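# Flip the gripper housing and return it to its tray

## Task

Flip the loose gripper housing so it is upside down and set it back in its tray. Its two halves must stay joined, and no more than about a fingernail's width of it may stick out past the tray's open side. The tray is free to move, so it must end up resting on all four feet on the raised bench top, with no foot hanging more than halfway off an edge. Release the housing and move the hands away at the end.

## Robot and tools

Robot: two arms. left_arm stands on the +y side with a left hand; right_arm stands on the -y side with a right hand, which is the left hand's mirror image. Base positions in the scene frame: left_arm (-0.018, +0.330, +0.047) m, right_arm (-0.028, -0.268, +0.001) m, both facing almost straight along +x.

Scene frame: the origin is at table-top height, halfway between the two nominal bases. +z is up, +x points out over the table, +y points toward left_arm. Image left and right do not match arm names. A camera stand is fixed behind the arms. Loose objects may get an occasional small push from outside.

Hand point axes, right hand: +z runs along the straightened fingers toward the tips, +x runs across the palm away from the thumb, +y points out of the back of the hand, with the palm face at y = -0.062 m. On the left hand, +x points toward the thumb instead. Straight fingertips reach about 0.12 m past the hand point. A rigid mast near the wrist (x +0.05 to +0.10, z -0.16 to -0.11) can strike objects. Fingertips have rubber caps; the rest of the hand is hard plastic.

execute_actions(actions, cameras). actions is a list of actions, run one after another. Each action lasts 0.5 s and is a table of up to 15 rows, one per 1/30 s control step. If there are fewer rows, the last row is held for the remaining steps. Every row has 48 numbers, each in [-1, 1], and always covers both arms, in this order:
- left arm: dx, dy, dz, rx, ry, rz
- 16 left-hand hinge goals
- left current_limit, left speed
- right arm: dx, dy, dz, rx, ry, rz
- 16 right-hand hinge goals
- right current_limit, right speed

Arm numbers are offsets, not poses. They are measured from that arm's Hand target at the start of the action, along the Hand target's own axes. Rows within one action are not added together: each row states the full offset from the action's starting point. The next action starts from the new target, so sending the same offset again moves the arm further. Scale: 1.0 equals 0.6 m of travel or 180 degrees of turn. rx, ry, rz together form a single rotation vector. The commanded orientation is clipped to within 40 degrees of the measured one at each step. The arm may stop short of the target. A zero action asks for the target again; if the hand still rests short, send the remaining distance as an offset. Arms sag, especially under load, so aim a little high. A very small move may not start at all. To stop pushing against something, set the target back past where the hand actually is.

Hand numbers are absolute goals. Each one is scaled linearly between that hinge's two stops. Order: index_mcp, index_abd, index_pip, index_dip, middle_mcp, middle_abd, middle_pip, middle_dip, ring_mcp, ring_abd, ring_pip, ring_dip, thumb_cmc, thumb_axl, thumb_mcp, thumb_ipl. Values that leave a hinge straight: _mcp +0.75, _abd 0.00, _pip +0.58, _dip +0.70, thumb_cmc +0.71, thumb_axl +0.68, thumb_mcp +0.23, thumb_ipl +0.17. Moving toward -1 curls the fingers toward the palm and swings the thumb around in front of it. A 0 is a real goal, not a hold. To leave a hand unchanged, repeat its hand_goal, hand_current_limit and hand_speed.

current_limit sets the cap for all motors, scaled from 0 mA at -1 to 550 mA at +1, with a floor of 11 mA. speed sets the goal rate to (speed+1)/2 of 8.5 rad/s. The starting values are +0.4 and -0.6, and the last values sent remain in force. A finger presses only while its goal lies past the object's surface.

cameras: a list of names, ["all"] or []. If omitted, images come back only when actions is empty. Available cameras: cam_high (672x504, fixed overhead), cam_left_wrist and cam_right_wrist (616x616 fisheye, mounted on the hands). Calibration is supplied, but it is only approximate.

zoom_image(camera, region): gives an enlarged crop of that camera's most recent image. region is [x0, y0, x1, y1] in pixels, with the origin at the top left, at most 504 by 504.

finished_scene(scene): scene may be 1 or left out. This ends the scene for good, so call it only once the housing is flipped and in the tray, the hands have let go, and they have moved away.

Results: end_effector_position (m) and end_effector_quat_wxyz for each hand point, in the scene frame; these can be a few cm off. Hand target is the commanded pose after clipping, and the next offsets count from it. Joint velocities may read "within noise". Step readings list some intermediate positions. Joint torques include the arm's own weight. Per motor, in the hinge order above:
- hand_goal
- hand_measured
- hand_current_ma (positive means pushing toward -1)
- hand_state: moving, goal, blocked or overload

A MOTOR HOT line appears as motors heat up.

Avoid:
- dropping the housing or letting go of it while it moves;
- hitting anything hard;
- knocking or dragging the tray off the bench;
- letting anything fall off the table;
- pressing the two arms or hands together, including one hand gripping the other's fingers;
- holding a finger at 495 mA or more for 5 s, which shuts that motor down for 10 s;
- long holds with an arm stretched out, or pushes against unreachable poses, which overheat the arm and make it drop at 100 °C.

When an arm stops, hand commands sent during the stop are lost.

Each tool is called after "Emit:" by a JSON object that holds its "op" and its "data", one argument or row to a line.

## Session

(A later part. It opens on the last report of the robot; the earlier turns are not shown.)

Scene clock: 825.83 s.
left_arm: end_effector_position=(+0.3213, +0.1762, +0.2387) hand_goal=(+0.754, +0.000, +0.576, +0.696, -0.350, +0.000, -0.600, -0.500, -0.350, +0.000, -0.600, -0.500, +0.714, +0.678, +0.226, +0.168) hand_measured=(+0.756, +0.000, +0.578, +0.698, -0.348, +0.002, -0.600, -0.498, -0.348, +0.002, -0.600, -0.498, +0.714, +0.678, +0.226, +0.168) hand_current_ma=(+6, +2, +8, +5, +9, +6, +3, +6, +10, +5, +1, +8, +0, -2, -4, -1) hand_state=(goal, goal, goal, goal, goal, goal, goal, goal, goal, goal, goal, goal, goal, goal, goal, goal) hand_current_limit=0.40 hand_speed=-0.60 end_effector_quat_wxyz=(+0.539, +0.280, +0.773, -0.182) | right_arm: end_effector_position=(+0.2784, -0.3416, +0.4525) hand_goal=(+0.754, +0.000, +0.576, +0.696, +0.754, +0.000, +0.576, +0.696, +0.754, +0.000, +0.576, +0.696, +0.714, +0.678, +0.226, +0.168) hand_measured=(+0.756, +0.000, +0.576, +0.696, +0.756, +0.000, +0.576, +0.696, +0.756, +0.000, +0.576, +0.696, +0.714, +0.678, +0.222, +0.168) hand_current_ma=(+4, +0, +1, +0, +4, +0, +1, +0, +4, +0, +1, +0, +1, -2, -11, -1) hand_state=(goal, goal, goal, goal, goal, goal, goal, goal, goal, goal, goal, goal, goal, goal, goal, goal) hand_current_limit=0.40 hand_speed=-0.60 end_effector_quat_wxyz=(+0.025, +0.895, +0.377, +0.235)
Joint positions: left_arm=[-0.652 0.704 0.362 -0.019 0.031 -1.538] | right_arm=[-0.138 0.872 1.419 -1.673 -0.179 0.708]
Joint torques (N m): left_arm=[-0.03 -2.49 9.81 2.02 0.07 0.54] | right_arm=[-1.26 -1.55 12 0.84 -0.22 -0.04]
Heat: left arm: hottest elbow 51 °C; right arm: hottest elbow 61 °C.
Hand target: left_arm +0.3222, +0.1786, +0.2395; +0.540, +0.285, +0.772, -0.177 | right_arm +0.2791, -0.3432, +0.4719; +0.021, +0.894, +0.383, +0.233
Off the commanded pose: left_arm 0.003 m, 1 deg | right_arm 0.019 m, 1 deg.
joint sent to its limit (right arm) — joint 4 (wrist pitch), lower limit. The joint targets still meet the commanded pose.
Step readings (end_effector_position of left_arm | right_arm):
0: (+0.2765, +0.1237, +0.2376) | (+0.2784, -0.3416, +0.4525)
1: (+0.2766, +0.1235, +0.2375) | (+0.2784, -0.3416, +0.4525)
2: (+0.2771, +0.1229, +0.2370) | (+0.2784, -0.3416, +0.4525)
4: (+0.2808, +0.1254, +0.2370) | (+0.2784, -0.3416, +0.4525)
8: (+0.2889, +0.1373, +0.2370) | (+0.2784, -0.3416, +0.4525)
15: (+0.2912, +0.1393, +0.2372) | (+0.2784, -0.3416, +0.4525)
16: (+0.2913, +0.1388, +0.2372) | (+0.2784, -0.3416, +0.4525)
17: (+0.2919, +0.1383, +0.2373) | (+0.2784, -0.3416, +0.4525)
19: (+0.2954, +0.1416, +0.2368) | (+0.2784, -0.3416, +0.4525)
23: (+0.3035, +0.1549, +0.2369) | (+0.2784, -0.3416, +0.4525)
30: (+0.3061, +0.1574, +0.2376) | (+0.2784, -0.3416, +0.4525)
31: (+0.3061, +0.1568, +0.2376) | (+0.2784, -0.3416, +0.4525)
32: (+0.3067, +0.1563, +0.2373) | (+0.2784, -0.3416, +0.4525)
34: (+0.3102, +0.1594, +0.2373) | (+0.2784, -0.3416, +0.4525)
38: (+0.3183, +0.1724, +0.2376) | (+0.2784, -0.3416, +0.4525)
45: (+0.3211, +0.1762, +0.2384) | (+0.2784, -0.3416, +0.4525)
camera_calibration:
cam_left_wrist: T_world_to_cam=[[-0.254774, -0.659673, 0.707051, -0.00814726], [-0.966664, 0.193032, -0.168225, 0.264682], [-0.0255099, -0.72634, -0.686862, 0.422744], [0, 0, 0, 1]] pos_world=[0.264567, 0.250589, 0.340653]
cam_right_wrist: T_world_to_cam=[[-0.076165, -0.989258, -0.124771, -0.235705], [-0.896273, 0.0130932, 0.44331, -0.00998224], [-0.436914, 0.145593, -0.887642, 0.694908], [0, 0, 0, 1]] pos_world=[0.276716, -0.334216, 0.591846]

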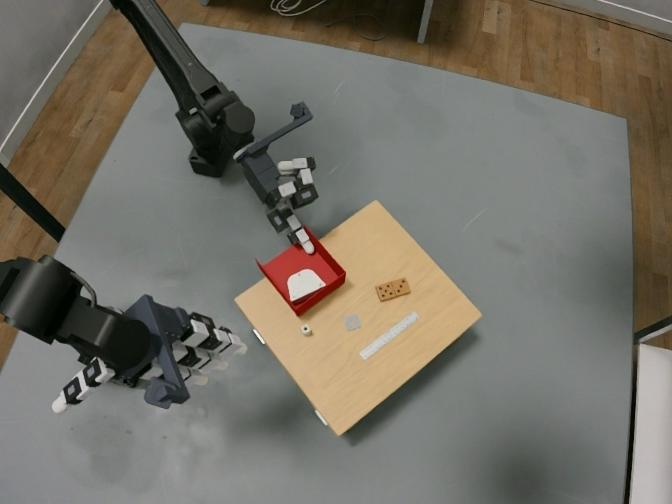

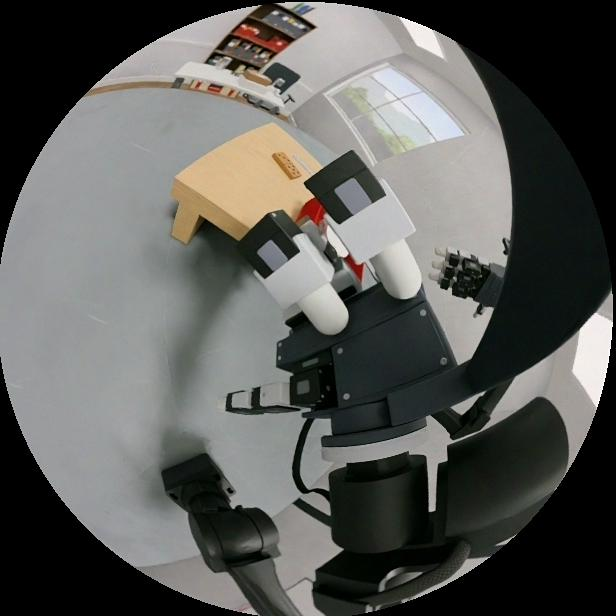

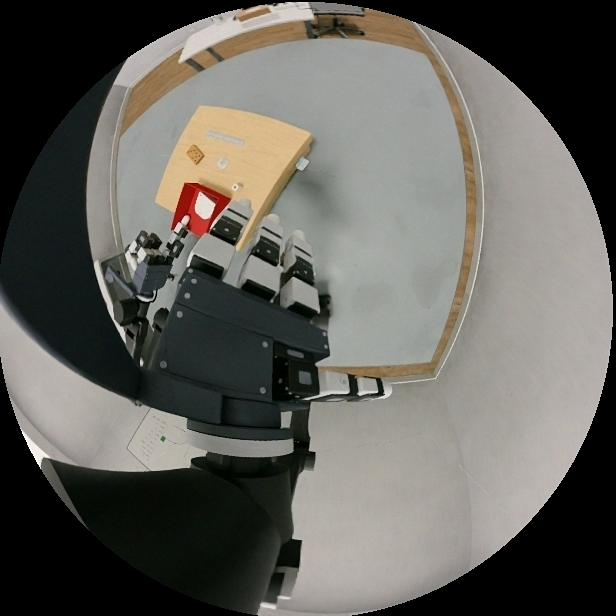

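Emit:
{"op": "execute_actions", "data": {
  "actions": [
    [[-0.0783,-0.0071,-0.0297,0,0,0,0.754,0,0.576,0.696,-0.35,0,-0.6,-0.5,-0.35,0,-0.6,-0.5,0.714,0.678,0.226,0.168,0.4,-0.6,0,0,0,0,0,0,0.754,0,0.576,0.696,0.754,0,0.576,0.696,0.754,0,0.576,0.696,0.714,0.678,0.226,0.168,0.4,-0.6]],
    [[-0.0783,-0.0071,-0.0297,0,0,0,0.754,0,0.576,0.696,-0.35,0,-0.6,-0.5,-0.35,0,-0.6,-0.5,0.714,0.678,0.226,0.168,0.4,-0.6,0,0,0,0,0,0,0.754,0,0.576,0.696,0.754,0,0.576,0.696,0.754,0,0.576,0.696,0.714,0.678,0.226,0.168,0.4,-0.6]],
    [[-0.031,-0.0504,0.0534,0.0443,0.041,0.0747,0.754,0,0.576,0.696,-0.35,0,-0.6,-0.5,-0.35,0,-0.6,-0.5,0.714,0.678,0.226,0.168,0.4,-0.6,0,0,0,0,0,0,0.754,0,0.576,0.696,0.754,0,0.576,0.696,0.754,0,0.576,0.696,0.714,0.678,0.226,0.168,0.4,-0.6]],
    [[-0.0479,-0.0334,0.0542,0.0443,0.041,0.0747,0.754,0,0.576,0.696,-0.35,0,-0.6,-0.5,-0.35,0,-0.6,-0.5,0.714,0.678,0.226,0.168,0.4,-0.6,0,0,0,0,0,0,0.754,0,0.576,0.696,0.754,0,0.576,0.696,0.754,0,0.576,0.696,0.714,0.678,0.226,0.168,0.4,-0.6]],
    [[-0.0603,-0.0133,0.0504,0.0443,0.041,0.0747,0.754,0,0.576,0.696,-0.35,0,-0.6,-0.5,-0.35,0,-0.6,-0.5,0.714,0.678,0.226,0.168,0.4,-0.6,0,0,0,0,0,0,0.754,0,0.576,0.696,0.754,0,0.576,0.696,0.754,0,0.576,0.696,0.714,0.678,0.226,0.168,0.4,-0.6]],
    [[-0.0669,0.0083,0.0426,0.0443,0.041,0.0747,0.754,0,0.576,0.696,-0.35,0,-0.6,-0.5,-0.35,0,-0.6,-0.5,0.714,0.678,0.226,0.168,0.4,-0.6,0,0,0,0,0,0,0.754,0,0.576,0.696,0.754,0,0.576,0.696,0.754,0,0.576,0.696,0.714,0.678,0.226,0.168,0.4,-0.6]],
    [[-0.0673,0.0292,0.0313,0.0443,0.041,0.0747,0.754,0,0.576,0.696,-0.35,0,-0.6,-0.5,-0.35,0,-0.6,-0.5,0.714,0.678,0.226,0.168,0.4,-0.6,0,0,0,0,0,0,0.754,0,0.576,0.696,0.754,0,0.576,0.696,0.754,0,0.576,0.696,0.714,0.678,0.226,0.168,0.4,-0.6]],
    [[-0.0613,0.0479,0.0175,0.0443,0.041,0.0747,0.754,0,0.576,0.696,-0.35,0,-0.6,-0.5,-0.35,0,-0.6,-0.5,0.714,0.678,0.226,0.168,0.4,-0.6,0,0,0,0,0,0,0.754,0,0.576,0.696,0.754,0,0.576,0.696,0.754,0,0.576,0.696,0.714,0.678,0.226,0.168,0.4,-0.6]],
    [[0,0,0,0,0,0,0.754,0,0.576,0.696,-0.35,0,-0.6,-0.5,-0.35,0,-0.6,-0.5,0.714,0.678,0.226,0.168,0.4,-0.6,0,0,0,0,0,0,0.754,0,0.576,0.696,0.754,0,0.576,0.696,0.754,0,0.576,0.696,0.714,0.678,0.226,0.168,0.4,-0.6]]
  ],
  "cameras": ["all"]
}}

Emit:
{"op": "zoom_image", "data": {
  "camera": "cam_high",
  "region": [220, 190, 380, 350]
}}

Emit:
{"op": "zoom_image", "data": {
  "camera": "cam_right_wrist",
  "region": [130, 100, 290, 260]
}}

Emit:
{"op": "zoom_image", "data": {
  "camera": "cam_left_wrist",
  "region": [180, 130, 420, 370]
}}

Scene clock: 907.33 s.
left_arm: end_effector_position=(+0.3634, -0.0996, +0.3519) hand_goal=(+0.754, +0.000, +0.576, +0.696, -0.350, +0.000, -0.600, -0.500, -0.350, +0.000, -0.600, -0.500, +0.714, +0.678, +0.226, +0.168) hand_measured=(+0.756, +0.002, +0.578, +0.698, -0.344, +0.002, -0.600, -0.498, -0.344, +0.002, -0.600, -0.498, +0.716, +0.678, +0.224, +0.168) hand_current_ma=(+4, +6, +6, +5, +21, +6, +3, +6, +22, +5, +1, +7, +6, -2, -13, -1) hand_state=(goal, goal, goal, goal, goal, goal, goal, goal, goal, goal, goal, goal, goal, goal, goal, goal) hand_current_limit=0.40 hand_speed=-0.60 end_effector_quat_wxyz=(+0.065, +0.901, +0.428, +0.032) | right_arm: end_effector_position=(+0.2784, -0.3416, +0.4525) hand_goal=(+0.754, +0.000, +0.576, +0.696, +0.754, +0.000, +0.576, +0.696, +0.754, +0.000, +0.576, +0.696, +0.714, +0.678, +0.226, +0.168) hand_measured=(+0.756, +0.000, +0.576, +0.696, +0.756, +0.000, +0.576, +0.696, +0.756, +0.000, +0.576, +0.696, +0.714, +0.678, +0.222, +0.168) hand_current_ma=(+4, +0, +1, +0, +4, +0, +1, +0, +4, +0, +1, +0, +1, -2, -11, -1) hand_state=(goal, goal, goal, goal, goal, goal, goal, goal, goal, goal, goal, goal, goal, goal, goal, goal) hand_current_limit=0.40 hand_speed=-0.60 end_effector_quat_wxyz=(+0.025, +0.895, +0.377, +0.235)
Joint positions: left_arm=[-0.94 1.547 1.618 -1.502 -0.037 -0.242] | right_arm=[-0.138 0.872 1.419 -1.673 -0.179 0.708]
Joint torques (N m): left_arm=[-1.14 -13.68 13.38 0.28 -0.25 0.22] | right_arm=[-1.61 -1.44 11.99 0.81 -0.23 -0.08]
Heat: left arm: hottest elbow 55 °C; right arm: hottest elbow 63 °C.
Hand target: left_arm +0.3700, -0.1107, +0.3697; +0.079, +0.903, +0.420, +0.037 | right_arm +0.2791, -0.3432, +0.4719; +0.021, +0.894, +0.383, +0.233
Off the commanded pose: left_arm 0.022 m, 2 deg | right_arm 0.019 m, 1 deg.
joint sent to its limit (right arm) — joint 4 (wrist pitch), lower limit. The joint targets still meet the commanded pose.
Step readings (end_effector_position of left_arm | right_arm):
0: (+0.3214, +0.1762, +0.2388) | (+0.2784, -0.3416, +0.4525)
1: (+0.3212, +0.1763, +0.2383) | (+0.2784, -0.3416, +0.4525)
2: (+0.3203, +0.1771, +0.2373) | (+0.2784, -0.3416, +0.4525)
4: (+0.3176, +0.1805, +0.2390) | (+0.2784, -0.3416, +0.4525)
8: (+0.3122, +0.1832, +0.2466) | (+0.2784, -0.3416, +0.4525)
15: (+0.3116, +0.1824, +0.2556) | (+0.2784, -0.3416, +0.4525)
16: (+0.3115, +0.1823, +0.2559) | (+0.2784, -0.3416, +0.4525)
17: (+0.3108, +0.1830, +0.2562) | (+0.2784, -0.3416, +0.4525)
19: (+0.3091, +0.1834, +0.2608) | (+0.2784, -0.3416, +0.4525)
23: (+0.3096, +0.1789, +0.2896) | (+0.2784, -0.3416, +0.4525)
30: (+0.3110, +0.1757, +0.3149) | (+0.2784, -0.3416, +0.4525)
31: (+0.3106, +0.1755, +0.3137) | (+0.2784, -0.3416, +0.4525)
32: (+0.3099, +0.1734, +0.3125) | (+0.2784, -0.3416, +0.4525)
34: (+0.3083, +0.1622, +0.3095) | (+0.2784, -0.3416, +0.4525)
38: (+0.3089, +0.1378, +0.3072) | (+0.2784, -0.3416, +0.4525)
45: (+0.3127, +0.1310, +0.3089) | (+0.2784, -0.3416, +0.4525)
46: (+0.3128, +0.1302, +0.3103) | (+0.2784, -0.3416, +0.4525)
47: (+0.3126, +0.1280, +0.3109) | (+0.2784, -0.3416, +0.4525)
49: (+0.3137, +0.1188, +0.3135) | (+0.2784, -0.3416, +0.4525)
53: (+0.3193, +0.0958, +0.3173) | (+0.2784, -0.3416, +0.4525)
60: (+0.3222, +0.0865, +0.3156) | (+0.2784, -0.3416, +0.4525)
61: (+0.3222, +0.0860, +0.3162) | (+0.2784, -0.3416, +0.4525)
62: (+0.3219, +0.0847, +0.3167) | (+0.2784, -0.3416, +0.4525)
64: (+0.3230, +0.0761, +0.3195) | (+0.2784, -0.3416, +0.4525)
68: (+0.3302, +0.0522, +0.3254) | (+0.2784, -0.3416, +0.4525)
75: (+0.3324, +0.0419, +0.3230) | (+0.2784, -0.3416, +0.4525)
76: (+0.3323, +0.0416, +0.3234) | (+0.2784, -0.3416, +0.4525)
77: (+0.3318, +0.0404, +0.3238) | (+0.2784, -0.3416, +0.4525)
79: (+0.3335, +0.0326, +0.3277) | (+0.2784, -0.3416, +0.4525)
83: (+0.3412, +0.0069, +0.3349) | (+0.2784, -0.3416, +0.4525)
90: (+0.3424, -0.0044, +0.3297) | (+0.2784, -0.3416, +0.4525)
91: (+0.3424, -0.0044, +0.3303) | (+0.2784, -0.3416, +0.4525)
92: (+0.3425, -0.0047, +0.3311) | (+0.2784, -0.3416, +0.4525)
94: (+0.3450, -0.0117, +0.3362) | (+0.2784, -0.3416, +0.4525)
98: (+0.3533, -0.0385, +0.3456) | (+0.2784, -0.3416, +0.4525)
105: (+0.3532, -0.0508, +0.3376) | (+0.2784, -0.3416, +0.4525)
106: (+0.3533, -0.0508, +0.3376) | (+0.2784, -0.3416, +0.4525)
107: (+0.3538, -0.0506, +0.3385) | (+0.2784, -0.3416, +0.4525)
109: (+0.3572, -0.0576, +0.3451) | (+0.2784, -0.3416, +0.4525)
113: (+0.3657, -0.0847, +0.3562) | (+0.2784, -0.3416, +0.4525)
120: (+0.3640, -0.0980, +0.3462) | (+0.2784, -0.3416, +0.4525)
121: (+0.3639, -0.0981, +0.3454) | (+0.2784, -0.3416, +0.4525)
122: (+0.3637, -0.0983, +0.3454) | (+0.2784, -0.3416, +0.4525)
124: (+0.3634, -0.0984, +0.3465) | (+0.2784, -0.3416, +0.4525)
128: (+0.3635, -0.0992, +0.3504) | (+0.2784, -0.3416, +0.4525)
135: (+0.3635, -0.0996, +0.3519) | (+0.2784, -0.3416, +0.4525)
camera_calibration:
cam_left_wrist: T_world_to_cam=[[-0.985109, -0.165547, -0.0464242, 0.320495], [-0.151845, 0.711039, 0.686561, -0.167713], [-0.0806487, 0.683387, -0.725588, 0.475332], [0, 0, 0, 1]] pos_world=[0.328591, -0.152528, 0.47492]
cam_right_wrist: T_world_to_cam=[[-0.076165, -0.989258, -0.124771, -0.235705], [-0.896273, 0.0130932, 0.44331, -0.00998224], [-0.436914, 0.145593, -0.887642, 0.694908], [0, 0, 0, 1]] pos_world=[0.276716, -0.334216, 0.591846]

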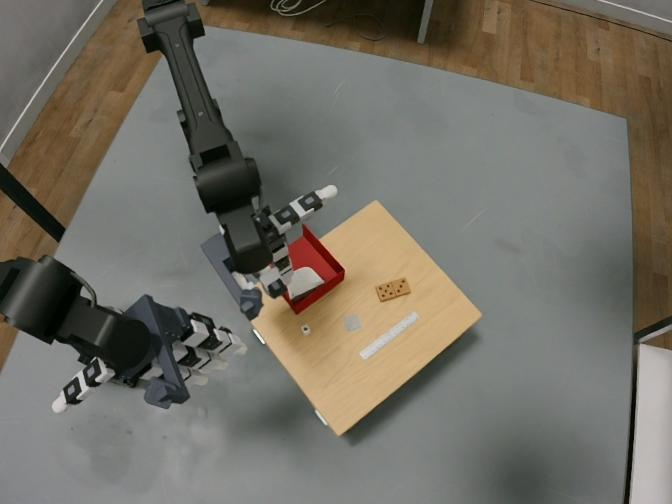

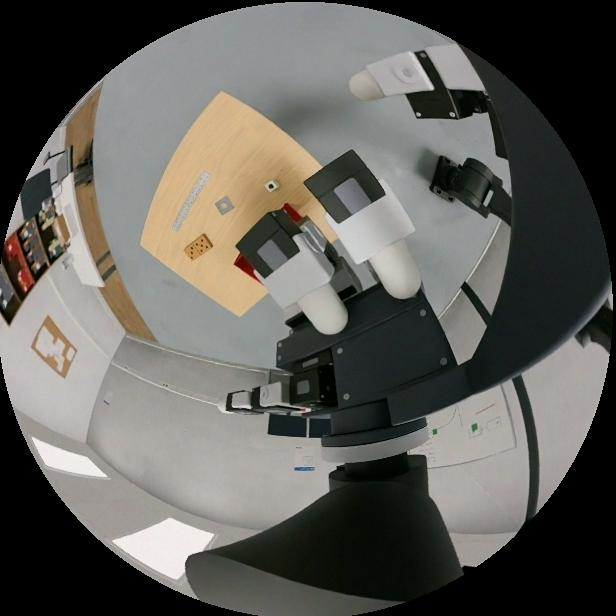

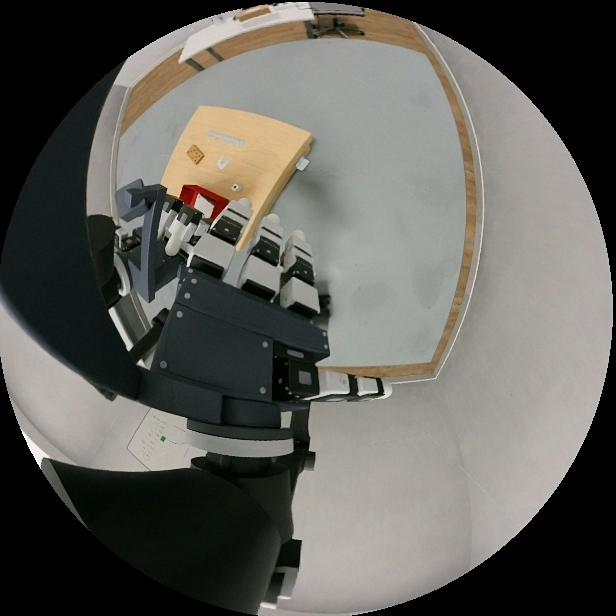

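Scaled by 3.150 from the camera's 672x504 image, which has a finer 960x720 frame.

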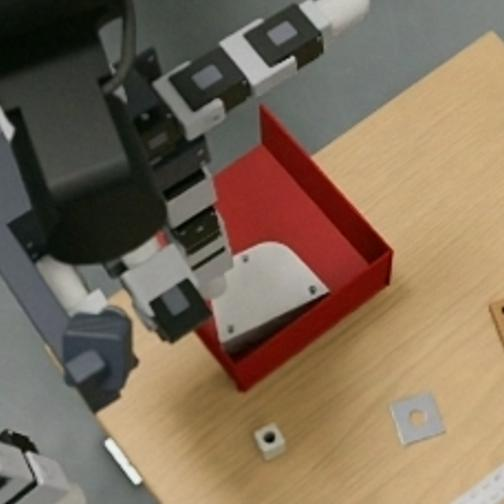

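Scaled by 3.150 from the camera's 616x616 image, which has a finer 880x880 frame.

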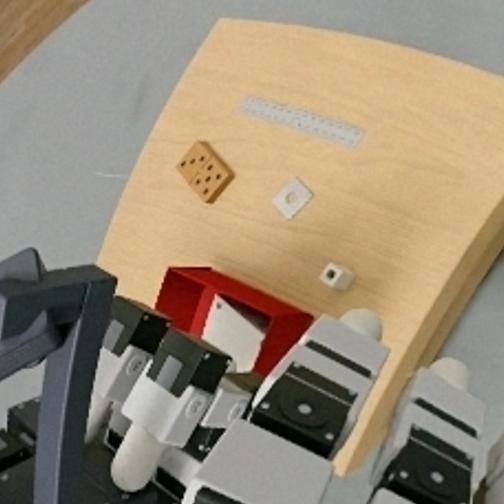

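Scaled by 2.100 from the camera's 616x616 image, which has a finer 880x880 frame.

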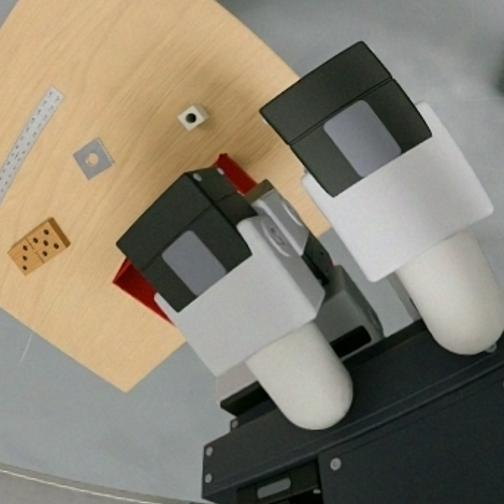

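Emit:
{"op": "execute_actions", "data": {
  "actions": [
    [[-0.0104,0.0295,0.0052,0,0,0,0.754,0,0.576,0.696,-0.35,0,-0.6,-0.5,-0.35,0,-0.6,-0.5,0.714,0.678,0.226,0.168,0.4,-0.6,0,0,0,0,0,0,0.754,0,0.576,0.696,0.754,0,0.576,0.696,0.754,0,0.576,0.696,0.714,0.678,0.226,0.168,0.4,-0.6]],
    [[-0.0104,0.0295,0.0052,0,0,0,0.754,0,0.576,0.696,-0.35,0,-0.6,-0.5,-0.35,0,-0.6,-0.5,0.714,0.678,0.226,0.168,0.4,-0.6,0,0,0,0,0,0,0.754,0,0.576,0.696,0.754,0,0.576,0.696,0.754,0,0.576,0.696,0.714,0.678,0.226,0.168,0.4,-0.6]],
    [[0,0,0,0,0,0,0.754,0,0.576,0.696,-0.35,0,-0.6,-0.5,-0.35,0,-0.6,-0.5,0.714,0.678,0.226,0.168,0.4,-0.6,0,0,0,0,0,0,0.754,0,0.576,0.696,0.754,0,0.576,0.696,0.754,0,0.576,0.696,0.714,0.678,0.226,0.168,0.4,-0.6]]
  ],
  "cameras": ["cam_high","cam_right_wrist"]
}}

Emit:
{"op": "zoom_image", "data": {
  "camera": "cam_high",
  "region": [250, 220, 370, 340]
}}

Emit:
{"op": "zoom_image", "data": {
  "camera": "cam_right_wrist",
  "region": [150, 160, 270, 280]
}}

Scene clock: 922.13 s.
left_arm: end_effector_position=(+0.3857, -0.1303, +0.3530) hand_goal=(+0.754, +0.000, +0.576, +0.696, -0.350, +0.000, -0.600, -0.500, -0.350, +0.000, -0.600, -0.500, +0.714, +0.678, +0.226, +0.168) hand_measured=(+0.756, +0.002, +0.578, +0.698, -0.344, +0.002, -0.600, -0.498, -0.344, +0.002, -0.600, -0.498, +0.716, +0.678, +0.224, +0.168) hand_current_ma=(+4, +6, +6, +5, +21, +6, +3, +6, +22, +5, +1, +7, +6, -2, -13, -1) hand_state=(goal, goal, goal, goal, goal, goal, goal, goal, goal, goal, goal, goal, goal, goal, goal, goal) hand_current_limit=0.40 hand_speed=-0.60 end_effector_quat_wxyz=(+0.065, +0.901, +0.427, +0.033) | right_arm: end_effector_position=(+0.2784, -0.3416, +0.4525) hand_goal=(+0.754, +0.000, +0.576, +0.696, +0.754, +0.000, +0.576, +0.696, +0.754, +0.000, +0.576, +0.696, +0.714, +0.678, +0.226, +0.168) hand_measured=(+0.756, +0.000, +0.576, +0.696, +0.756, +0.000, +0.576, +0.696, +0.756, +0.000, +0.576, +0.696, +0.714, +0.678, +0.222, +0.168) hand_current_ma=(+4, +0, +1, +0, +4, +0, +1, +0, +4, +0, +1, +0, +1, -2, -11, -1) hand_state=(goal, goal, goal, goal, goal, goal, goal, goal, goal, goal, goal, goal, goal, goal, goal, goal) hand_current_limit=0.40 hand_speed=-0.60 end_effector_quat_wxyz=(+0.025, +0.895, +0.377, +0.235)
Joint positions: left_arm=[-0.941 1.649 1.744 -1.525 -0.038 -0.242] | right_arm=[-0.138 0.872 1.419 -1.673 -0.179 0.708]
Joint torques (N m): left_arm=[-1.73 -14.68 13.19 0.49 -0.3 0.1] | right_arm=[-1.44 -1.79 11.97 0.79 -0.21 -0.07]
Heat: left arm: hottest elbow 59 °C; right arm: hottest elbow 63 °C.
Hand target: left_arm +0.3892, -0.1435, +0.3694; +0.079, +0.903, +0.420, +0.037 | right_arm +0.2791, -0.3432, +0.4719; +0.021, +0.894, +0.383, +0.233
Off the commanded pose: left_arm 0.022 m, 2 deg | right_arm 0.019 m, 1 deg.
joint sent to its limit (right arm) — joint 4 (wrist pitch), lower limit. The joint targets still meet the commanded pose.
Step readings (end_effector_position of left_arm | right_arm):
0: (+0.3634, -0.0996, +0.3519) | (+0.2784, -0.3416, +0.4525)
1: (+0.3635, -0.0997, +0.3519) | (+0.2784, -0.3416, +0.4525)
2: (+0.3638, -0.1001, +0.3523) | (+0.2784, -0.3416, +0.4525)
4: (+0.3664, -0.1036, +0.3546) | (+0.2784, -0.3416, +0.4525)
8: (+0.3728, -0.1120, +0.3569) | (+0.2784, -0.3416, +0.4525)
15: (+0.3746, -0.1144, +0.3504) | (+0.2784, -0.3416, +0.4525)
16: (+0.3746, -0.1144, +0.3505) | (+0.2784, -0.3416, +0.4525)
17: (+0.3750, -0.1150, +0.3508) | (+0.2784, -0.3416, +0.4525)
19: (+0.3776, -0.1188, +0.3535) | (+0.2784, -0.3416, +0.4525)
23: (+0.3840, -0.1277, +0.3575) | (+0.2784, -0.3416, +0.4525)
30: (+0.3855, -0.1300, +0.3520) | (+0.2784, -0.3416, +0.4525)
31: (+0.3854, -0.1299, +0.3517) | (+0.2784, -0.3416, +0.4525)
32: (+0.3854, -0.1299, +0.3514) | (+0.2784, -0.3416, +0.4525)
34: (+0.3854, -0.1299, +0.3517) | (+0.2784, -0.3416, +0.4525)
38: (+0.3856, -0.1302, +0.3528) | (+0.2784, -0.3416, +0.4525)
45: (+0.3857, -0.1303, +0.3530) | (+0.2784, -0.3416, +0.4525)
camera_calibration:
cam_right_wrist: T_world_to_cam=[[-0.076165, -0.989258, -0.124771, -0.235705], [-0.896273, 0.0130932, 0.44331, -0.00998224], [-0.436914, 0.145593, -0.887642, 0.694908], [0, 0, 0, 1]] pos_world=[0.276716, -0.334216, 0.591846]
Images, in order (width x height): cam_high 672x504, cam_right_wrist 616x616.

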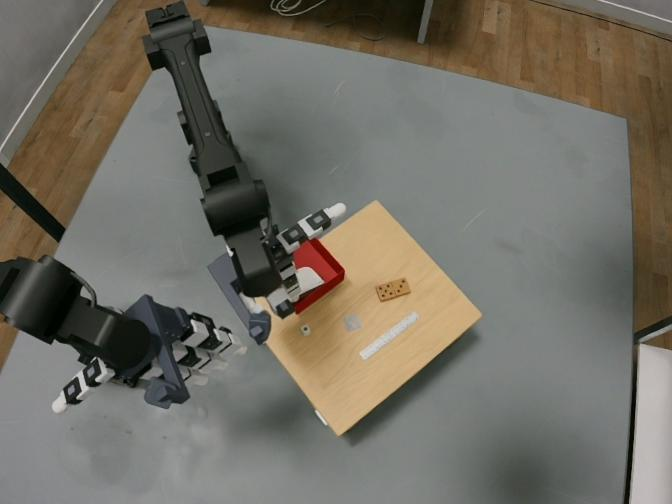

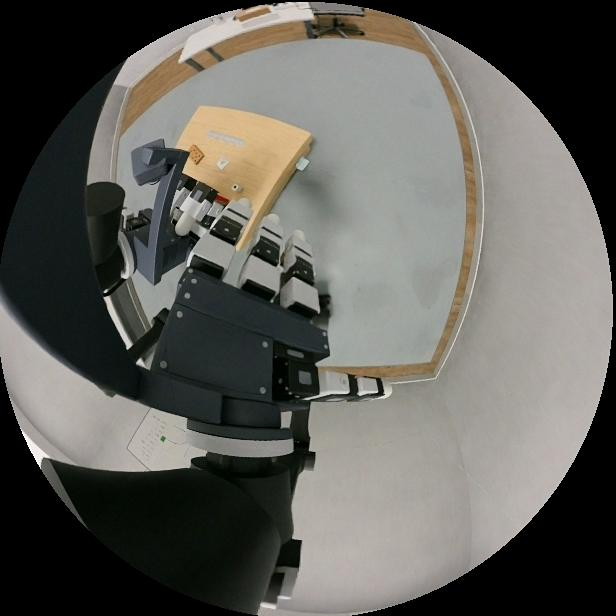

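Scaled by 4.200 from the camera's 672x504 image, which has a finer 960x720 frame.

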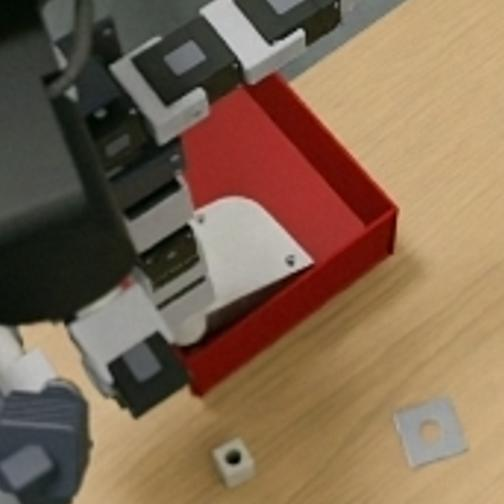

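Scaled by 4.200 from the camera's 616x616 image, which has a finer 880x880 frame.

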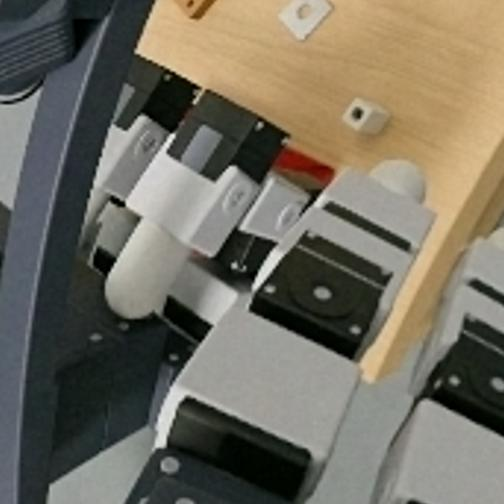

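Emit:
{"op": "execute_actions", "data": {
  "actions": [
    [[-0.002,-0.0493,-0.0087,0,0,0,0.754,0,0.576,0.696,-0.35,0,-0.6,-0.5,-0.35,0,-0.6,-0.5,0.714,0.678,0.226,0.168,0.4,-0.6,0,0,0,0,0,0,0.754,0,0.576,0.696,0.754,0,0.576,0.696,0.754,0,0.576,0.696,0.714,0.678,0.226,0.168,0.4,-0.6]],
    [[-0.002,-0.0493,-0.0087,0,0,0,0.754,0,0.576,0.696,-0.35,0,-0.6,-0.5,-0.35,0,-0.6,-0.5,0.714,0.678,0.226,0.168,0.4,-0.6,0,0,0,0,0,0,0.754,0,0.576,0.696,0.754,0,0.576,0.696,0.754,0,0.576,0.696,0.714,0.678,0.226,0.168,0.4,-0.6]],
    [[0,0,0,0,0,0,0.754,0,0.576,0.696,-0.35,0,-0.6,-0.5,-0.35,0,-0.6,-0.5,0.714,0.678,0.226,0.168,0.4,-0.6,0,0,0,0,0,0,0.754,0,0.576,0.696,0.754,0,0.576,0.696,0.754,0,0.576,0.696,0.714,0.678,0.226,0.168,0.4,-0.6]]
  ],
  "cameras": ["cam_high"]
}}

Emit:
{"op": "zoom_image", "data": {
  "camera": "cam_high",
  "region": [250, 220, 370, 340]
}}

Scene clock: 1009.10 s.
left_arm: end_effector_position=(+0.3435, -0.1055, +0.3627) hand_goal=(+0.754, +0.000, +0.576, +0.696, -0.350, +0.000, -0.600, -0.500, -0.350, +0.000, -0.600, -0.500, +0.714, +0.678, +0.226, +0.168) hand_measured=(+0.754, +0.002, +0.578, +0.698, -0.344, +0.002, -0.600, -0.498, -0.344, +0.002, -0.600, -0.498, +0.716, +0.678, +0.224, +0.168) hand_current_ma=(+2, +6, +6, +5, +21, +6, +3, +6, +24, +5, +1, +7, +6, -2, -13, -1) hand_state=(goal, goal, goal, goal, goal, goal, goal, goal, goal, goal, goal, goal, goal, goal, goal, goal) hand_current_limit=0.40 hand_speed=-0.60 end_effector_quat_wxyz=(+0.069, +0.906, +0.415, +0.034) | right_arm: end_effector_position=(+0.2784, -0.3416, +0.4525) hand_goal=(+0.754, +0.000, +0.576, +0.696, +0.754, +0.000, +0.576, +0.696, +0.754, +0.000, +0.576, +0.696, +0.714, +0.678, +0.226, +0.168) hand_measured=(+0.756, +0.000, +0.576, +0.696, +0.756, +0.000, +0.576, +0.696, +0.756, +0.000, +0.576, +0.696, +0.714, +0.678, +0.222, +0.168) hand_current_ma=(+4, +0, +1, +0, +4, +0, +1, +0, +4, +0, +1, +0, +1, -2, -11, -1) hand_state=(goal, goal, goal, goal, goal, goal, goal, goal, goal, goal, goal, goal, goal, goal, goal, goal) hand_current_limit=0.40 hand_speed=-0.60 end_effector_quat_wxyz=(+0.025, +0.895, +0.377, +0.235)
Joint positions: left_arm=[-0.978 1.523 1.616 -1.517 -0.043 -0.252] | right_arm=[-0.138 0.872 1.419 -1.673 -0.179 0.708]
Joint torques (N m): left_arm=[-1.85 -14.97 9.05 1.06 -0.28 -0.14] | right_arm=[-1.55 -1.67 11.92 0.95 -0.23 -0.06]
Heat: left arm: hottest elbow 58 °C; right arm: hottest elbow 64 °C.
Hand target: left_arm +0.3418, -0.1066, +0.3696; +0.079, +0.903, +0.420, +0.037 | right_arm +0.2791, -0.3432, +0.4719; +0.021, +0.894, +0.383, +0.233
Off the commanded pose: left_arm 0.007 m, 1 deg | right_arm 0.019 m, 1 deg.
joint sent to its limit (right arm) — joint 4 (wrist pitch), lower limit. The joint targets still meet the commanded pose.
Step readings (end_effector_position of left_arm | right_arm):
0: (+0.3857, -0.1303, +0.3530) | (+0.2784, -0.3416, +0.4525)
1: (+0.3857, -0.1303, +0.3530) | (+0.2784, -0.3416, +0.4525)
2: (+0.3852, -0.1307, +0.3530) | (+0.2784, -0.3416, +0.4525)
4: (+0.3830, -0.1311, +0.3530) | (+0.2784, -0.3416, +0.4525)
8: (+0.3745, -0.1262, +0.3522) | (+0.2784, -0.3416, +0.4525)
15: (+0.3682, -0.1243, +0.3616) | (+0.2784, -0.3416, +0.4525)
16: (+0.3678, -0.1242, +0.3620) | (+0.2784, -0.3416, +0.4525)
17: (+0.3666, -0.1235, +0.3613) | (+0.2784, -0.3416, +0.4525)
19: (+0.3603, -0.1187, +0.3571) | (+0.2784, -0.3416, +0.4525)
23: (+0.3492, -0.1079, +0.3532) | (+0.2784, -0.3416, +0.4525)
30: (+0.3442, -0.1053, +0.3626) | (+0.2784, -0.3416, +0.4525)
31: (+0.3436, -0.1056, +0.3630) | (+0.2784, -0.3416, +0.4525)
32: (+0.3435, -0.1057, +0.3630) | (+0.2784, -0.3416, +0.4525)
34: (+0.3435, -0.1057, +0.3630) | (+0.2784, -0.3416, +0.4525)
38: (+0.3435, -0.1055, +0.3627) | (+0.2784, -0.3416, +0.4525)
45: (+0.3435, -0.1055, +0.3627) | (+0.2784, -0.3416, +0.4525)
Images, in order (width x height): cam_high 672x504.

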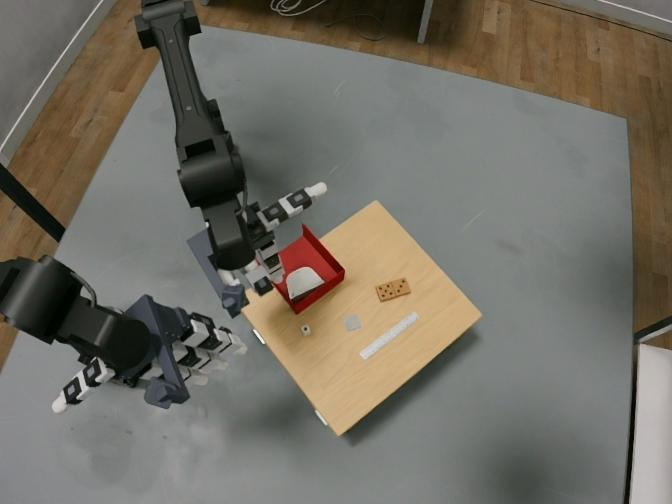

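Scaled by 4.200 from the camera's 672x504 image, which has a finer 960x720 frame.

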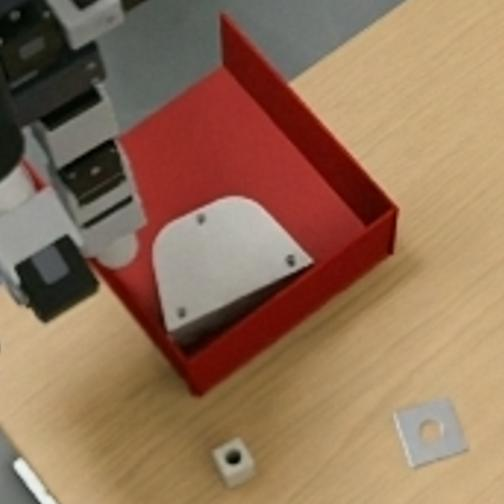

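Emit:
{"op": "execute_actions", "data": {
  "actions": [
    [[0.0197,-0.0197,-0.0035,0,0,0,0.754,0,0.576,0.696,-0.35,0,-0.6,-0.5,-0.35,0,-0.6,-0.5,0.714,0.678,0.226,0.168,0.4,-0.6,0,0,0,0,0,0,0.754,0,0.576,0.696,0.754,0,0.576,0.696,0.754,0,0.576,0.696,0.714,0.678,0.226,0.168,0.4,-0.6]],
    [[0,-0.0095,0.054,0,0,0,0.754,0,0.576,0.696,-0.35,0,-0.6,-0.5,-0.35,0,-0.6,-0.5,0.714,0.678,0.226,0.168,0.4,-0.6,0,0,0,0,0,0,0.754,0,0.576,0.696,0.754,0,0.576,0.696,0.754,0,0.576,0.696,0.714,0.678,0.226,0.168,0.4,-0.6]],
    [[0,0,0,0,0,0,0.754,0,0.576,0.696,-0.35,0,-0.6,-0.5,-0.35,0,-0.6,-0.5,0.714,0.678,0.226,0.168,0.4,-0.6,0,0,0,0,0,0,0.754,0,0.576,0.696,0.754,0,0.576,0.696,0.754,0,0.576,0.696,0.714,0.678,0.226,0.168,0.4,-0.6]]
  ],
  "cameras": ["cam_high"]
}}

Emit:
{"op": "zoom_image", "data": {
  "camera": "cam_high",
  "region": [250, 220, 370, 340]
}}

Scene clock: 1039.73 s.
left_arm: end_effector_position=(+0.3356, -0.0904, +0.3300) hand_goal=(+0.754, +0.000, +0.576, +0.696, -0.350, +0.000, -0.600, -0.500, -0.350, +0.000, -0.600, -0.500, +0.714, +0.678, +0.226, +0.168) hand_measured=(+0.754, +0.002, +0.578, +0.698, -0.344, +0.002, -0.600, -0.498, -0.344, +0.002, -0.600, -0.498, +0.716, +0.678, +0.224, +0.168) hand_current_ma=(+2, +6, +6, +5, +22, +6, +3, +6, +24, +5, +1, +7, +6, -2, -13, -1) hand_state=(goal, goal, goal, goal, goal, goal, goal, goal, goal, goal, goal, goal, goal, goal, goal, goal) hand_current_limit=0.40 hand_speed=-0.60 end_effector_quat_wxyz=(+0.069, +0.906, +0.417, +0.034) | right_arm: end_effector_position=(+0.2784, -0.3416, +0.4525) hand_goal=(+0.754, +0.000, +0.576, +0.696, +0.754, +0.000, +0.576, +0.696, +0.754, +0.000, +0.576, +0.696, +0.714, +0.678, +0.226, +0.168) hand_measured=(+0.756, +0.000, +0.576, +0.696, +0.756, +0.000, +0.576, +0.696, +0.756, +0.000, +0.576, +0.696, +0.714, +0.678, +0.222, +0.168) hand_current_ma=(+4, +0, +1, +0, +4, +0, +1, +0, +4, +0, +1, +0, +1, -2, -11, -1) hand_state=(goal, goal, goal, goal, goal, goal, goal, goal, goal, goal, goal, goal, goal, goal, goal, goal) hand_current_limit=0.40 hand_speed=-0.60 end_effector_quat_wxyz=(+0.025, +0.895, +0.377, +0.235)
Joint positions: left_arm=[-0.974 1.475 1.477 -1.426 -0.043 -0.252] | right_arm=[-0.138 0.872 1.419 -1.673 -0.179 0.708]
Joint torques (N m): left_arm=[-0.44 -13.74 9.4 1.29 -0.18 0.07] | right_arm=[-1.32 -1.55 12 0.85 -0.23 -0.1]
Heat: left arm: hottest elbow 56 °C; right arm: hottest elbow 64 °C.
Hand target: left_arm +0.3403, -0.0897, +0.3366; +0.079, +0.903, +0.420, +0.037 | right_arm +0.2791, -0.3432, +0.4719; +0.021, +0.894, +0.383, +0.233
Off the commanded pose: left_arm 0.008 m, 1 deg | right_arm 0.019 m, 1 deg.
joint sent to its limit (right arm) — joint 4 (wrist pitch), lower limit. The joint targets still meet the commanded pose.
Step readings (end_effector_position of left_arm | right_arm):
0: (+0.3435, -0.1055, +0.3627) | (+0.2784, -0.3416, +0.4525)
1: (+0.3434, -0.1054, +0.3623) | (+0.2784, -0.3416, +0.4525)
2: (+0.3431, -0.1050, +0.3616) | (+0.2784, -0.3416, +0.4525)
4: (+0.3412, -0.1023, +0.3589) | (+0.2784, -0.3416, +0.4525)
8: (+0.3371, -0.0959, +0.3559) | (+0.2784, -0.3416, +0.4525)
15: (+0.3370, -0.0928, +0.3606) | (+0.2784, -0.3416, +0.4525)
16: (+0.3370, -0.0927, +0.3602) | (+0.2784, -0.3416, +0.4525)
17: (+0.3374, -0.0930, +0.3592) | (+0.2784, -0.3416, +0.4525)
19: (+0.3373, -0.0928, +0.3532) | (+0.2784, -0.3416, +0.4525)
23: (+0.3351, -0.0898, +0.3352) | (+0.2784, -0.3416, +0.4525)
30: (+0.3353, -0.0900, +0.3298) | (+0.2784, -0.3416, +0.4525)
31: (+0.3354, -0.0902, +0.3299) | (+0.2784, -0.3416, +0.4525)
32: (+0.3355, -0.0902, +0.3299) | (+0.2784, -0.3416, +0.4525)
34: (+0.3355, -0.0903, +0.3299) | (+0.2784, -0.3416, +0.4525)
38: (+0.3356, -0.0904, +0.3300) | (+0.2784, -0.3416, +0.4525)
45: (+0.3356, -0.0904, +0.3300) | (+0.2784, -0.3416, +0.4525)
Images, in order (width x height): cam_high 672x504.

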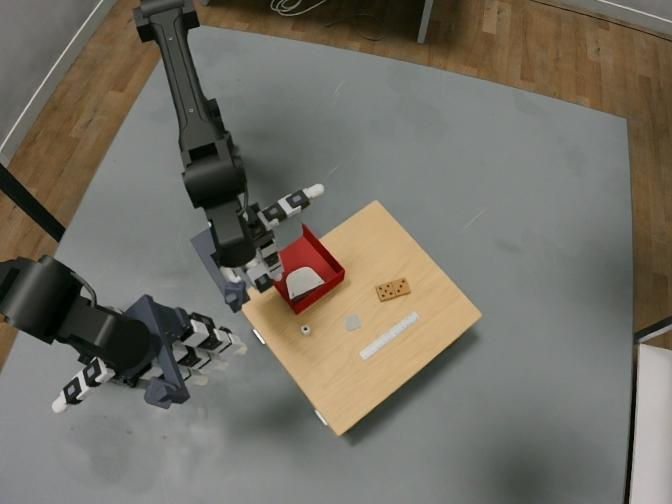

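Scaled by 4.200 from the camera's 672x504 image, which has a finer 960x720 frame.

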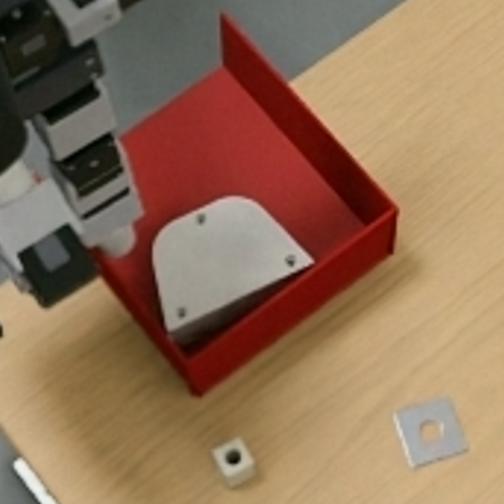

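Emit:
{"op": "execute_actions", "data": {
  "actions": [
    [[0.004,-0.0045,0.027,0,0,0,0.754,0,0.576,0.696,-0.35,0,-0.6,-0.5,-0.35,0,-0.6,-0.5,0.714,0.678,0.226,0.168,0.4,-0.6,0,0,0,0,0,0,0.754,0,0.576,0.696,0.754,0,0.576,0.696,0.754,0,0.576,0.696,0.714,0.678,0.226,0.168,0.4,-0.6]],
    [[0,-0.0045,0.027,0,0,0,0.754,0,0.576,0.696,-0.35,0,-0.6,-0.5,-0.35,0,-0.6,-0.5,0.714,0.678,0.226,0.168,0.4,-0.6,0,0,0,0,0,0,0.754,0,0.576,0.696,0.754,0,0.576,0.696,0.754,0,0.576,0.696,0.714,0.678,0.226,0.168,0.4,-0.6]],
    [[0,0,0,0,0,0,0.754,0,0.576,0.696,-0.35,0,-0.6,-0.5,-0.35,0,-0.6,-0.5,0.714,0.678,0.226,0.168,0.4,-0.6,0,0,0,0,0,0,0.754,0,0.576,0.696,0.754,0,0.576,0.696,0.754,0,0.576,0.696,0.714,0.678,0.226,0.168,0.4,-0.6]]
  ],
  "cameras": ["cam_high"]
}}

Emit:
{"op": "zoom_image", "data": {
  "camera": "cam_high",
  "region": [250, 220, 370, 340]
}}

Scene clock: 1052.67 s.
left_arm: end_effector_position=(+0.3379, -0.0893, +0.3213) hand_goal=(+0.754, +0.000, +0.576, +0.696, -0.350, +0.000, -0.600, -0.500, -0.350, +0.000, -0.600, -0.500, +0.714, +0.678, +0.226, +0.168) hand_measured=(+0.768, -0.012, +0.588, +0.704, -0.344, +0.002, -0.600, -0.498, -0.342, +0.002, -0.600, -0.498, +0.716, +0.678, +0.222, +0.168) hand_current_ma=(+59, -40, +41, +27, +26, +6, +3, +6, +29, +5, +1, +7, +6, -2, -15, -1) hand_state=(goal, goal, goal, goal, goal, goal, goal, goal, goal, goal, goal, goal, goal, goal, goal, goal) hand_current_limit=0.40 hand_speed=-0.60 end_effector_quat_wxyz=(+0.089, +0.903, +0.419, +0.038) | right_arm: end_effector_position=(+0.2784, -0.3416, +0.4525) hand_goal=(+0.754, +0.000, +0.576, +0.696, +0.754, +0.000, +0.576, +0.696, +0.754, +0.000, +0.576, +0.696, +0.714, +0.678, +0.226, +0.168) hand_measured=(+0.756, +0.000, +0.576, +0.696, +0.756, +0.000, +0.576, +0.696, +0.756, +0.000, +0.576, +0.696, +0.714, +0.678, +0.222, +0.168) hand_current_ma=(+4, +0, +1, +0, +4, +0, +1, +0, +4, +0, +1, +0, +1, -2, -11, -1) hand_state=(goal, goal, goal, goal, goal, goal, goal, goal, goal, goal, goal, goal, goal, goal, goal, goal) hand_current_limit=0.40 hand_speed=-0.60 end_effector_quat_wxyz=(+0.025, +0.895, +0.377, +0.235)
Joint positions: left_arm=[-0.969 1.451 1.417 -1.346 -0.043 -0.252] | right_arm=[-0.138 0.872 1.419 -1.673 -0.179 0.708]
Joint torques (N m): left_arm=[-0.32 -11.81 7.56 1.46 -0.17 0.11] | right_arm=[-1.61 -1.55 11.96 0.83 -0.22 -0.07]
Heat: left arm: hottest elbow 56 °C; right arm: hottest elbow 64 °C.
Hand target: left_arm +0.3421, -0.0881, +0.3039; +0.079, +0.903, +0.420, +0.037 | right_arm +0.2791, -0.3432, +0.4719; +0.021, +0.894, +0.383, +0.233
Off the commanded pose: left_arm 0.018 m, 1 deg | right_arm 0.019 m, 1 deg.
joint sent to its limit (right arm) — joint 4 (wrist pitch), lower limit. The joint targets still meet the commanded pose.
Step readings (end_effector_position of left_arm | right_arm):
0: (+0.3356, -0.0904, +0.3300) | (+0.2784, -0.3416, +0.4525)
1: (+0.3356, -0.0905, +0.3300) | (+0.2784, -0.3416, +0.4525)
2: (+0.3359, -0.0909, +0.3294) | (+0.2784, -0.3416, +0.4525)
4: (+0.3368, -0.0915, +0.3266) | (+0.2784, -0.3416, +0.4525)
8: (+0.3375, -0.0899, +0.3200) | (+0.2784, -0.3416, +0.4525)
15: (+0.3383, -0.0901, +0.3205) | (+0.2784, -0.3416, +0.4525)
16: (+0.3383, -0.0901, +0.3202) | (+0.2784, -0.3416, +0.4525)
17: (+0.3384, -0.0902, +0.3198) | (+0.2784, -0.3416, +0.4525)
19: (+0.3384, -0.0902, +0.3203) | (+0.2784, -0.3416, +0.4525)
23: (+0.3377, -0.0891, +0.3211) | (+0.2784, -0.3416, +0.4525)
30: (+0.3379, -0.0893, +0.3213) | (+0.2784, -0.3416, +0.4525)
31: (+0.3379, -0.0893, +0.3213) | (+0.2784, -0.3416, +0.4525)
32: (+0.3378, -0.0893, +0.3211) | (+0.2784, -0.3416, +0.4525)
34: (+0.3379, -0.0893, +0.3213) | (+0.2784, -0.3416, +0.4525)
38: (+0.3379, -0.0893, +0.3213) | (+0.2784, -0.3416, +0.4525)
45: (+0.3379, -0.0893, +0.3213) | (+0.2784, -0.3416, +0.4525)
Images, in order (width x height): cam_high 672x504.

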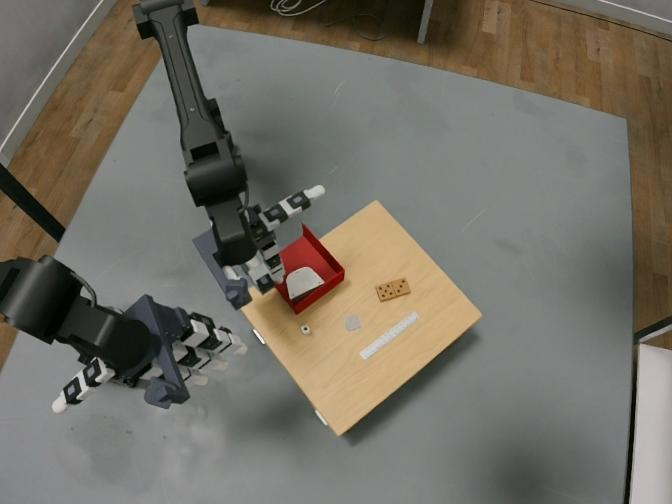

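Scaled by 4.200 from the camera's 672x504 image, which has a finer 960x720 frame.

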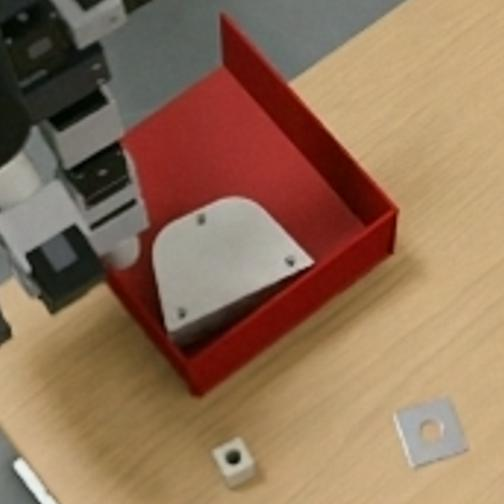

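Emit:
{"op": "zoom_image", "data": {
  "camera": "cam_high",
  "region": [260, 255, 310, 305]
}}

Scaled by 10.080 from the camera's 672x504 image, which has a finer 960x720 frame.

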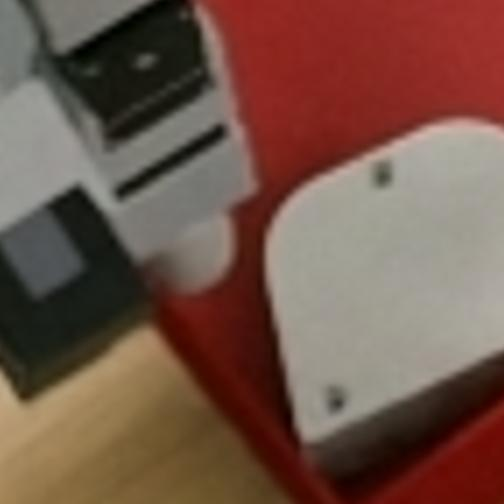

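Emit:
{"op": "execute_actions", "data": {
  "actions": [
    [[0.022,0.0018,-0.0607,0,0,0,0.754,0,0.576,0.696,-0.35,0,-0.6,-0.5,-0.35,0,-0.6,-0.5,0.714,0.678,0.226,0.168,0.4,-0.6,0,0,0,0,0,0,0.754,0,0.576,0.696,0.754,0,0.576,0.696,0.754,0,0.576,0.696,0.714,0.678,0.226,0.168,0.4,-0.6]],
    [[0,0,0,0,0,0,0.754,0,0.576,0.696,-0.35,0,-0.6,-0.5,-0.35,0,-0.6,-0.5,0.714,0.678,0.226,0.168,0.4,-0.6,0,0,0,0,0,0,0.754,0,0.576,0.696,0.754,0,0.576,0.696,0.754,0,0.576,0.696,0.714,0.678,0.226,0.168,0.4,-0.6]]
  ],
  "cameras": ["cam_high"]
}}

Emit:
{"op": "zoom_image", "data": {
  "camera": "cam_high",
  "region": [260, 255, 310, 305]
}}

Scene clock: 1070.13 s.
left_arm: end_effector_position=(+0.3404, -0.0674, +0.3153) hand_goal=(+0.754, +0.000, +0.576, +0.696, -0.350, +0.000, -0.600, -0.500, -0.350, +0.000, -0.600, -0.500, +0.714, +0.678, +0.226, +0.168) hand_measured=(+0.752, -0.004, +0.578, +0.700, -0.344, +0.002, -0.600, -0.498, -0.342, +0.002, -0.600, -0.498, +0.716, +0.678, +0.222, +0.168) hand_current_ma=(-8, -8, +5, +10, +26, +6, +3, +6, +29, +5, +1, +7, +6, -2, -15, -1) hand_state=(goal, goal, goal, goal, goal, goal, goal, goal, goal, goal, goal, goal, goal, goal, goal, goal) hand_current_limit=0.40 hand_speed=-0.60 end_effector_quat_wxyz=(+0.058, +0.902, +0.426, +0.033) | right_arm: end_effector_position=(+0.2784, -0.3416, +0.4525) hand_goal=(+0.754, +0.000, +0.576, +0.696, +0.754, +0.000, +0.576, +0.696, +0.754, +0.000, +0.576, +0.696, +0.714, +0.678, +0.226, +0.168) hand_measured=(+0.756, +0.000, +0.576, +0.696, +0.756, +0.000, +0.576, +0.696, +0.756, +0.000, +0.576, +0.696, +0.714, +0.678, +0.222, +0.168) hand_current_ma=(+4, +0, +1, +0, +4, +0, +1, +0, +4, +0, +1, +0, +1, -2, -11, -1) hand_state=(goal, goal, goal, goal, goal, goal, goal, goal, goal, goal, goal, goal, goal, goal, goal, goal) hand_current_limit=0.40 hand_speed=-0.60 end_effector_quat_wxyz=(+0.025, +0.895, +0.377, +0.235)
Joint positions: left_arm=[-0.938 1.448 1.417 -1.411 -0.04 -0.235] | right_arm=[-0.138 0.872 1.419 -1.673 -0.179 0.708]
Joint torques (N m): left_arm=[-0.97 -13.22 12.68 0.29 -0.1 0.2] | right_arm=[-1.08 -1.61 12.01 0.83 -0.2 -0.07]
Heat: left arm: hottest elbow 54 °C; right arm: hottest elbow 65 °C.
Hand target: left_arm +0.3465, -0.0748, +0.3398; +0.079, +0.903, +0.420, +0.037 | right_arm +0.2791, -0.3432, +0.4719; +0.021, +0.894, +0.383, +0.233
Off the commanded pose: left_arm 0.026 m, 3 deg | right_arm 0.019 m, 1 deg.
joint sent to its limit (right arm) — joint 4 (wrist pitch), lower limit. The joint targets still meet the commanded pose.
Step readings (end_effector_position of left_arm | right_arm):
0: (+0.3379, -0.0893, +0.3213) | (+0.2784, -0.3416, +0.4525)
1: (+0.3379, -0.0893, +0.3213) | (+0.2784, -0.3416, +0.4525)
2: (+0.3380, -0.0885, +0.3215) | (+0.2784, -0.3416, +0.4525)
4: (+0.3374, -0.0849, +0.3208) | (+0.2784, -0.3416, +0.4525)
8: (+0.3387, -0.0735, +0.3171) | (+0.2784, -0.3416, +0.4525)
15: (+0.3406, -0.0674, +0.3154) | (+0.2784, -0.3416, +0.4525)
16: (+0.3405, -0.0674, +0.3154) | (+0.2784, -0.3416, +0.4525)
17: (+0.3405, -0.0674, +0.3154) | (+0.2784, -0.3416, +0.4525)
19: (+0.3404, -0.0674, +0.3154) | (+0.2784, -0.3416, +0.4525)
23: (+0.3404, -0.0673, +0.3153) | (+0.2784, -0.3416, +0.4525)
30: (+0.3404, -0.0674, +0.3153) | (+0.2784, -0.3416, +0.4525)
Images, in order (width x height): cam_high 672x504.

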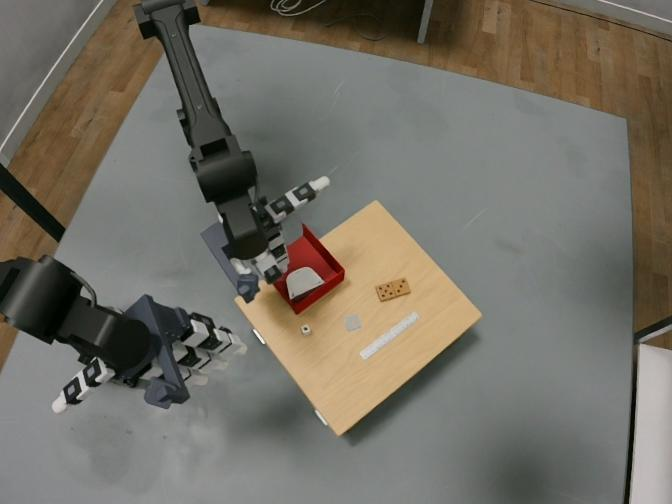

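Scaled by 10.080 from the camera's 672x504 image, which has a finer 960x720 frame.

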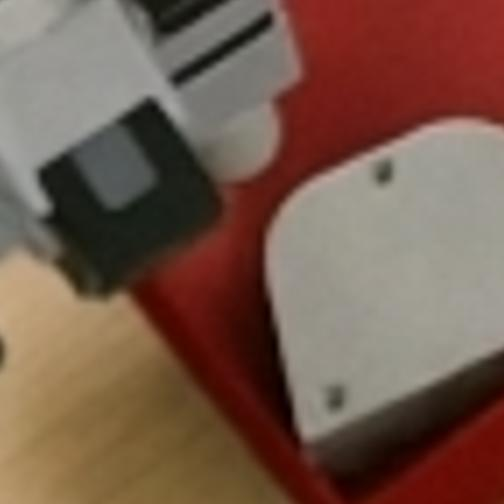

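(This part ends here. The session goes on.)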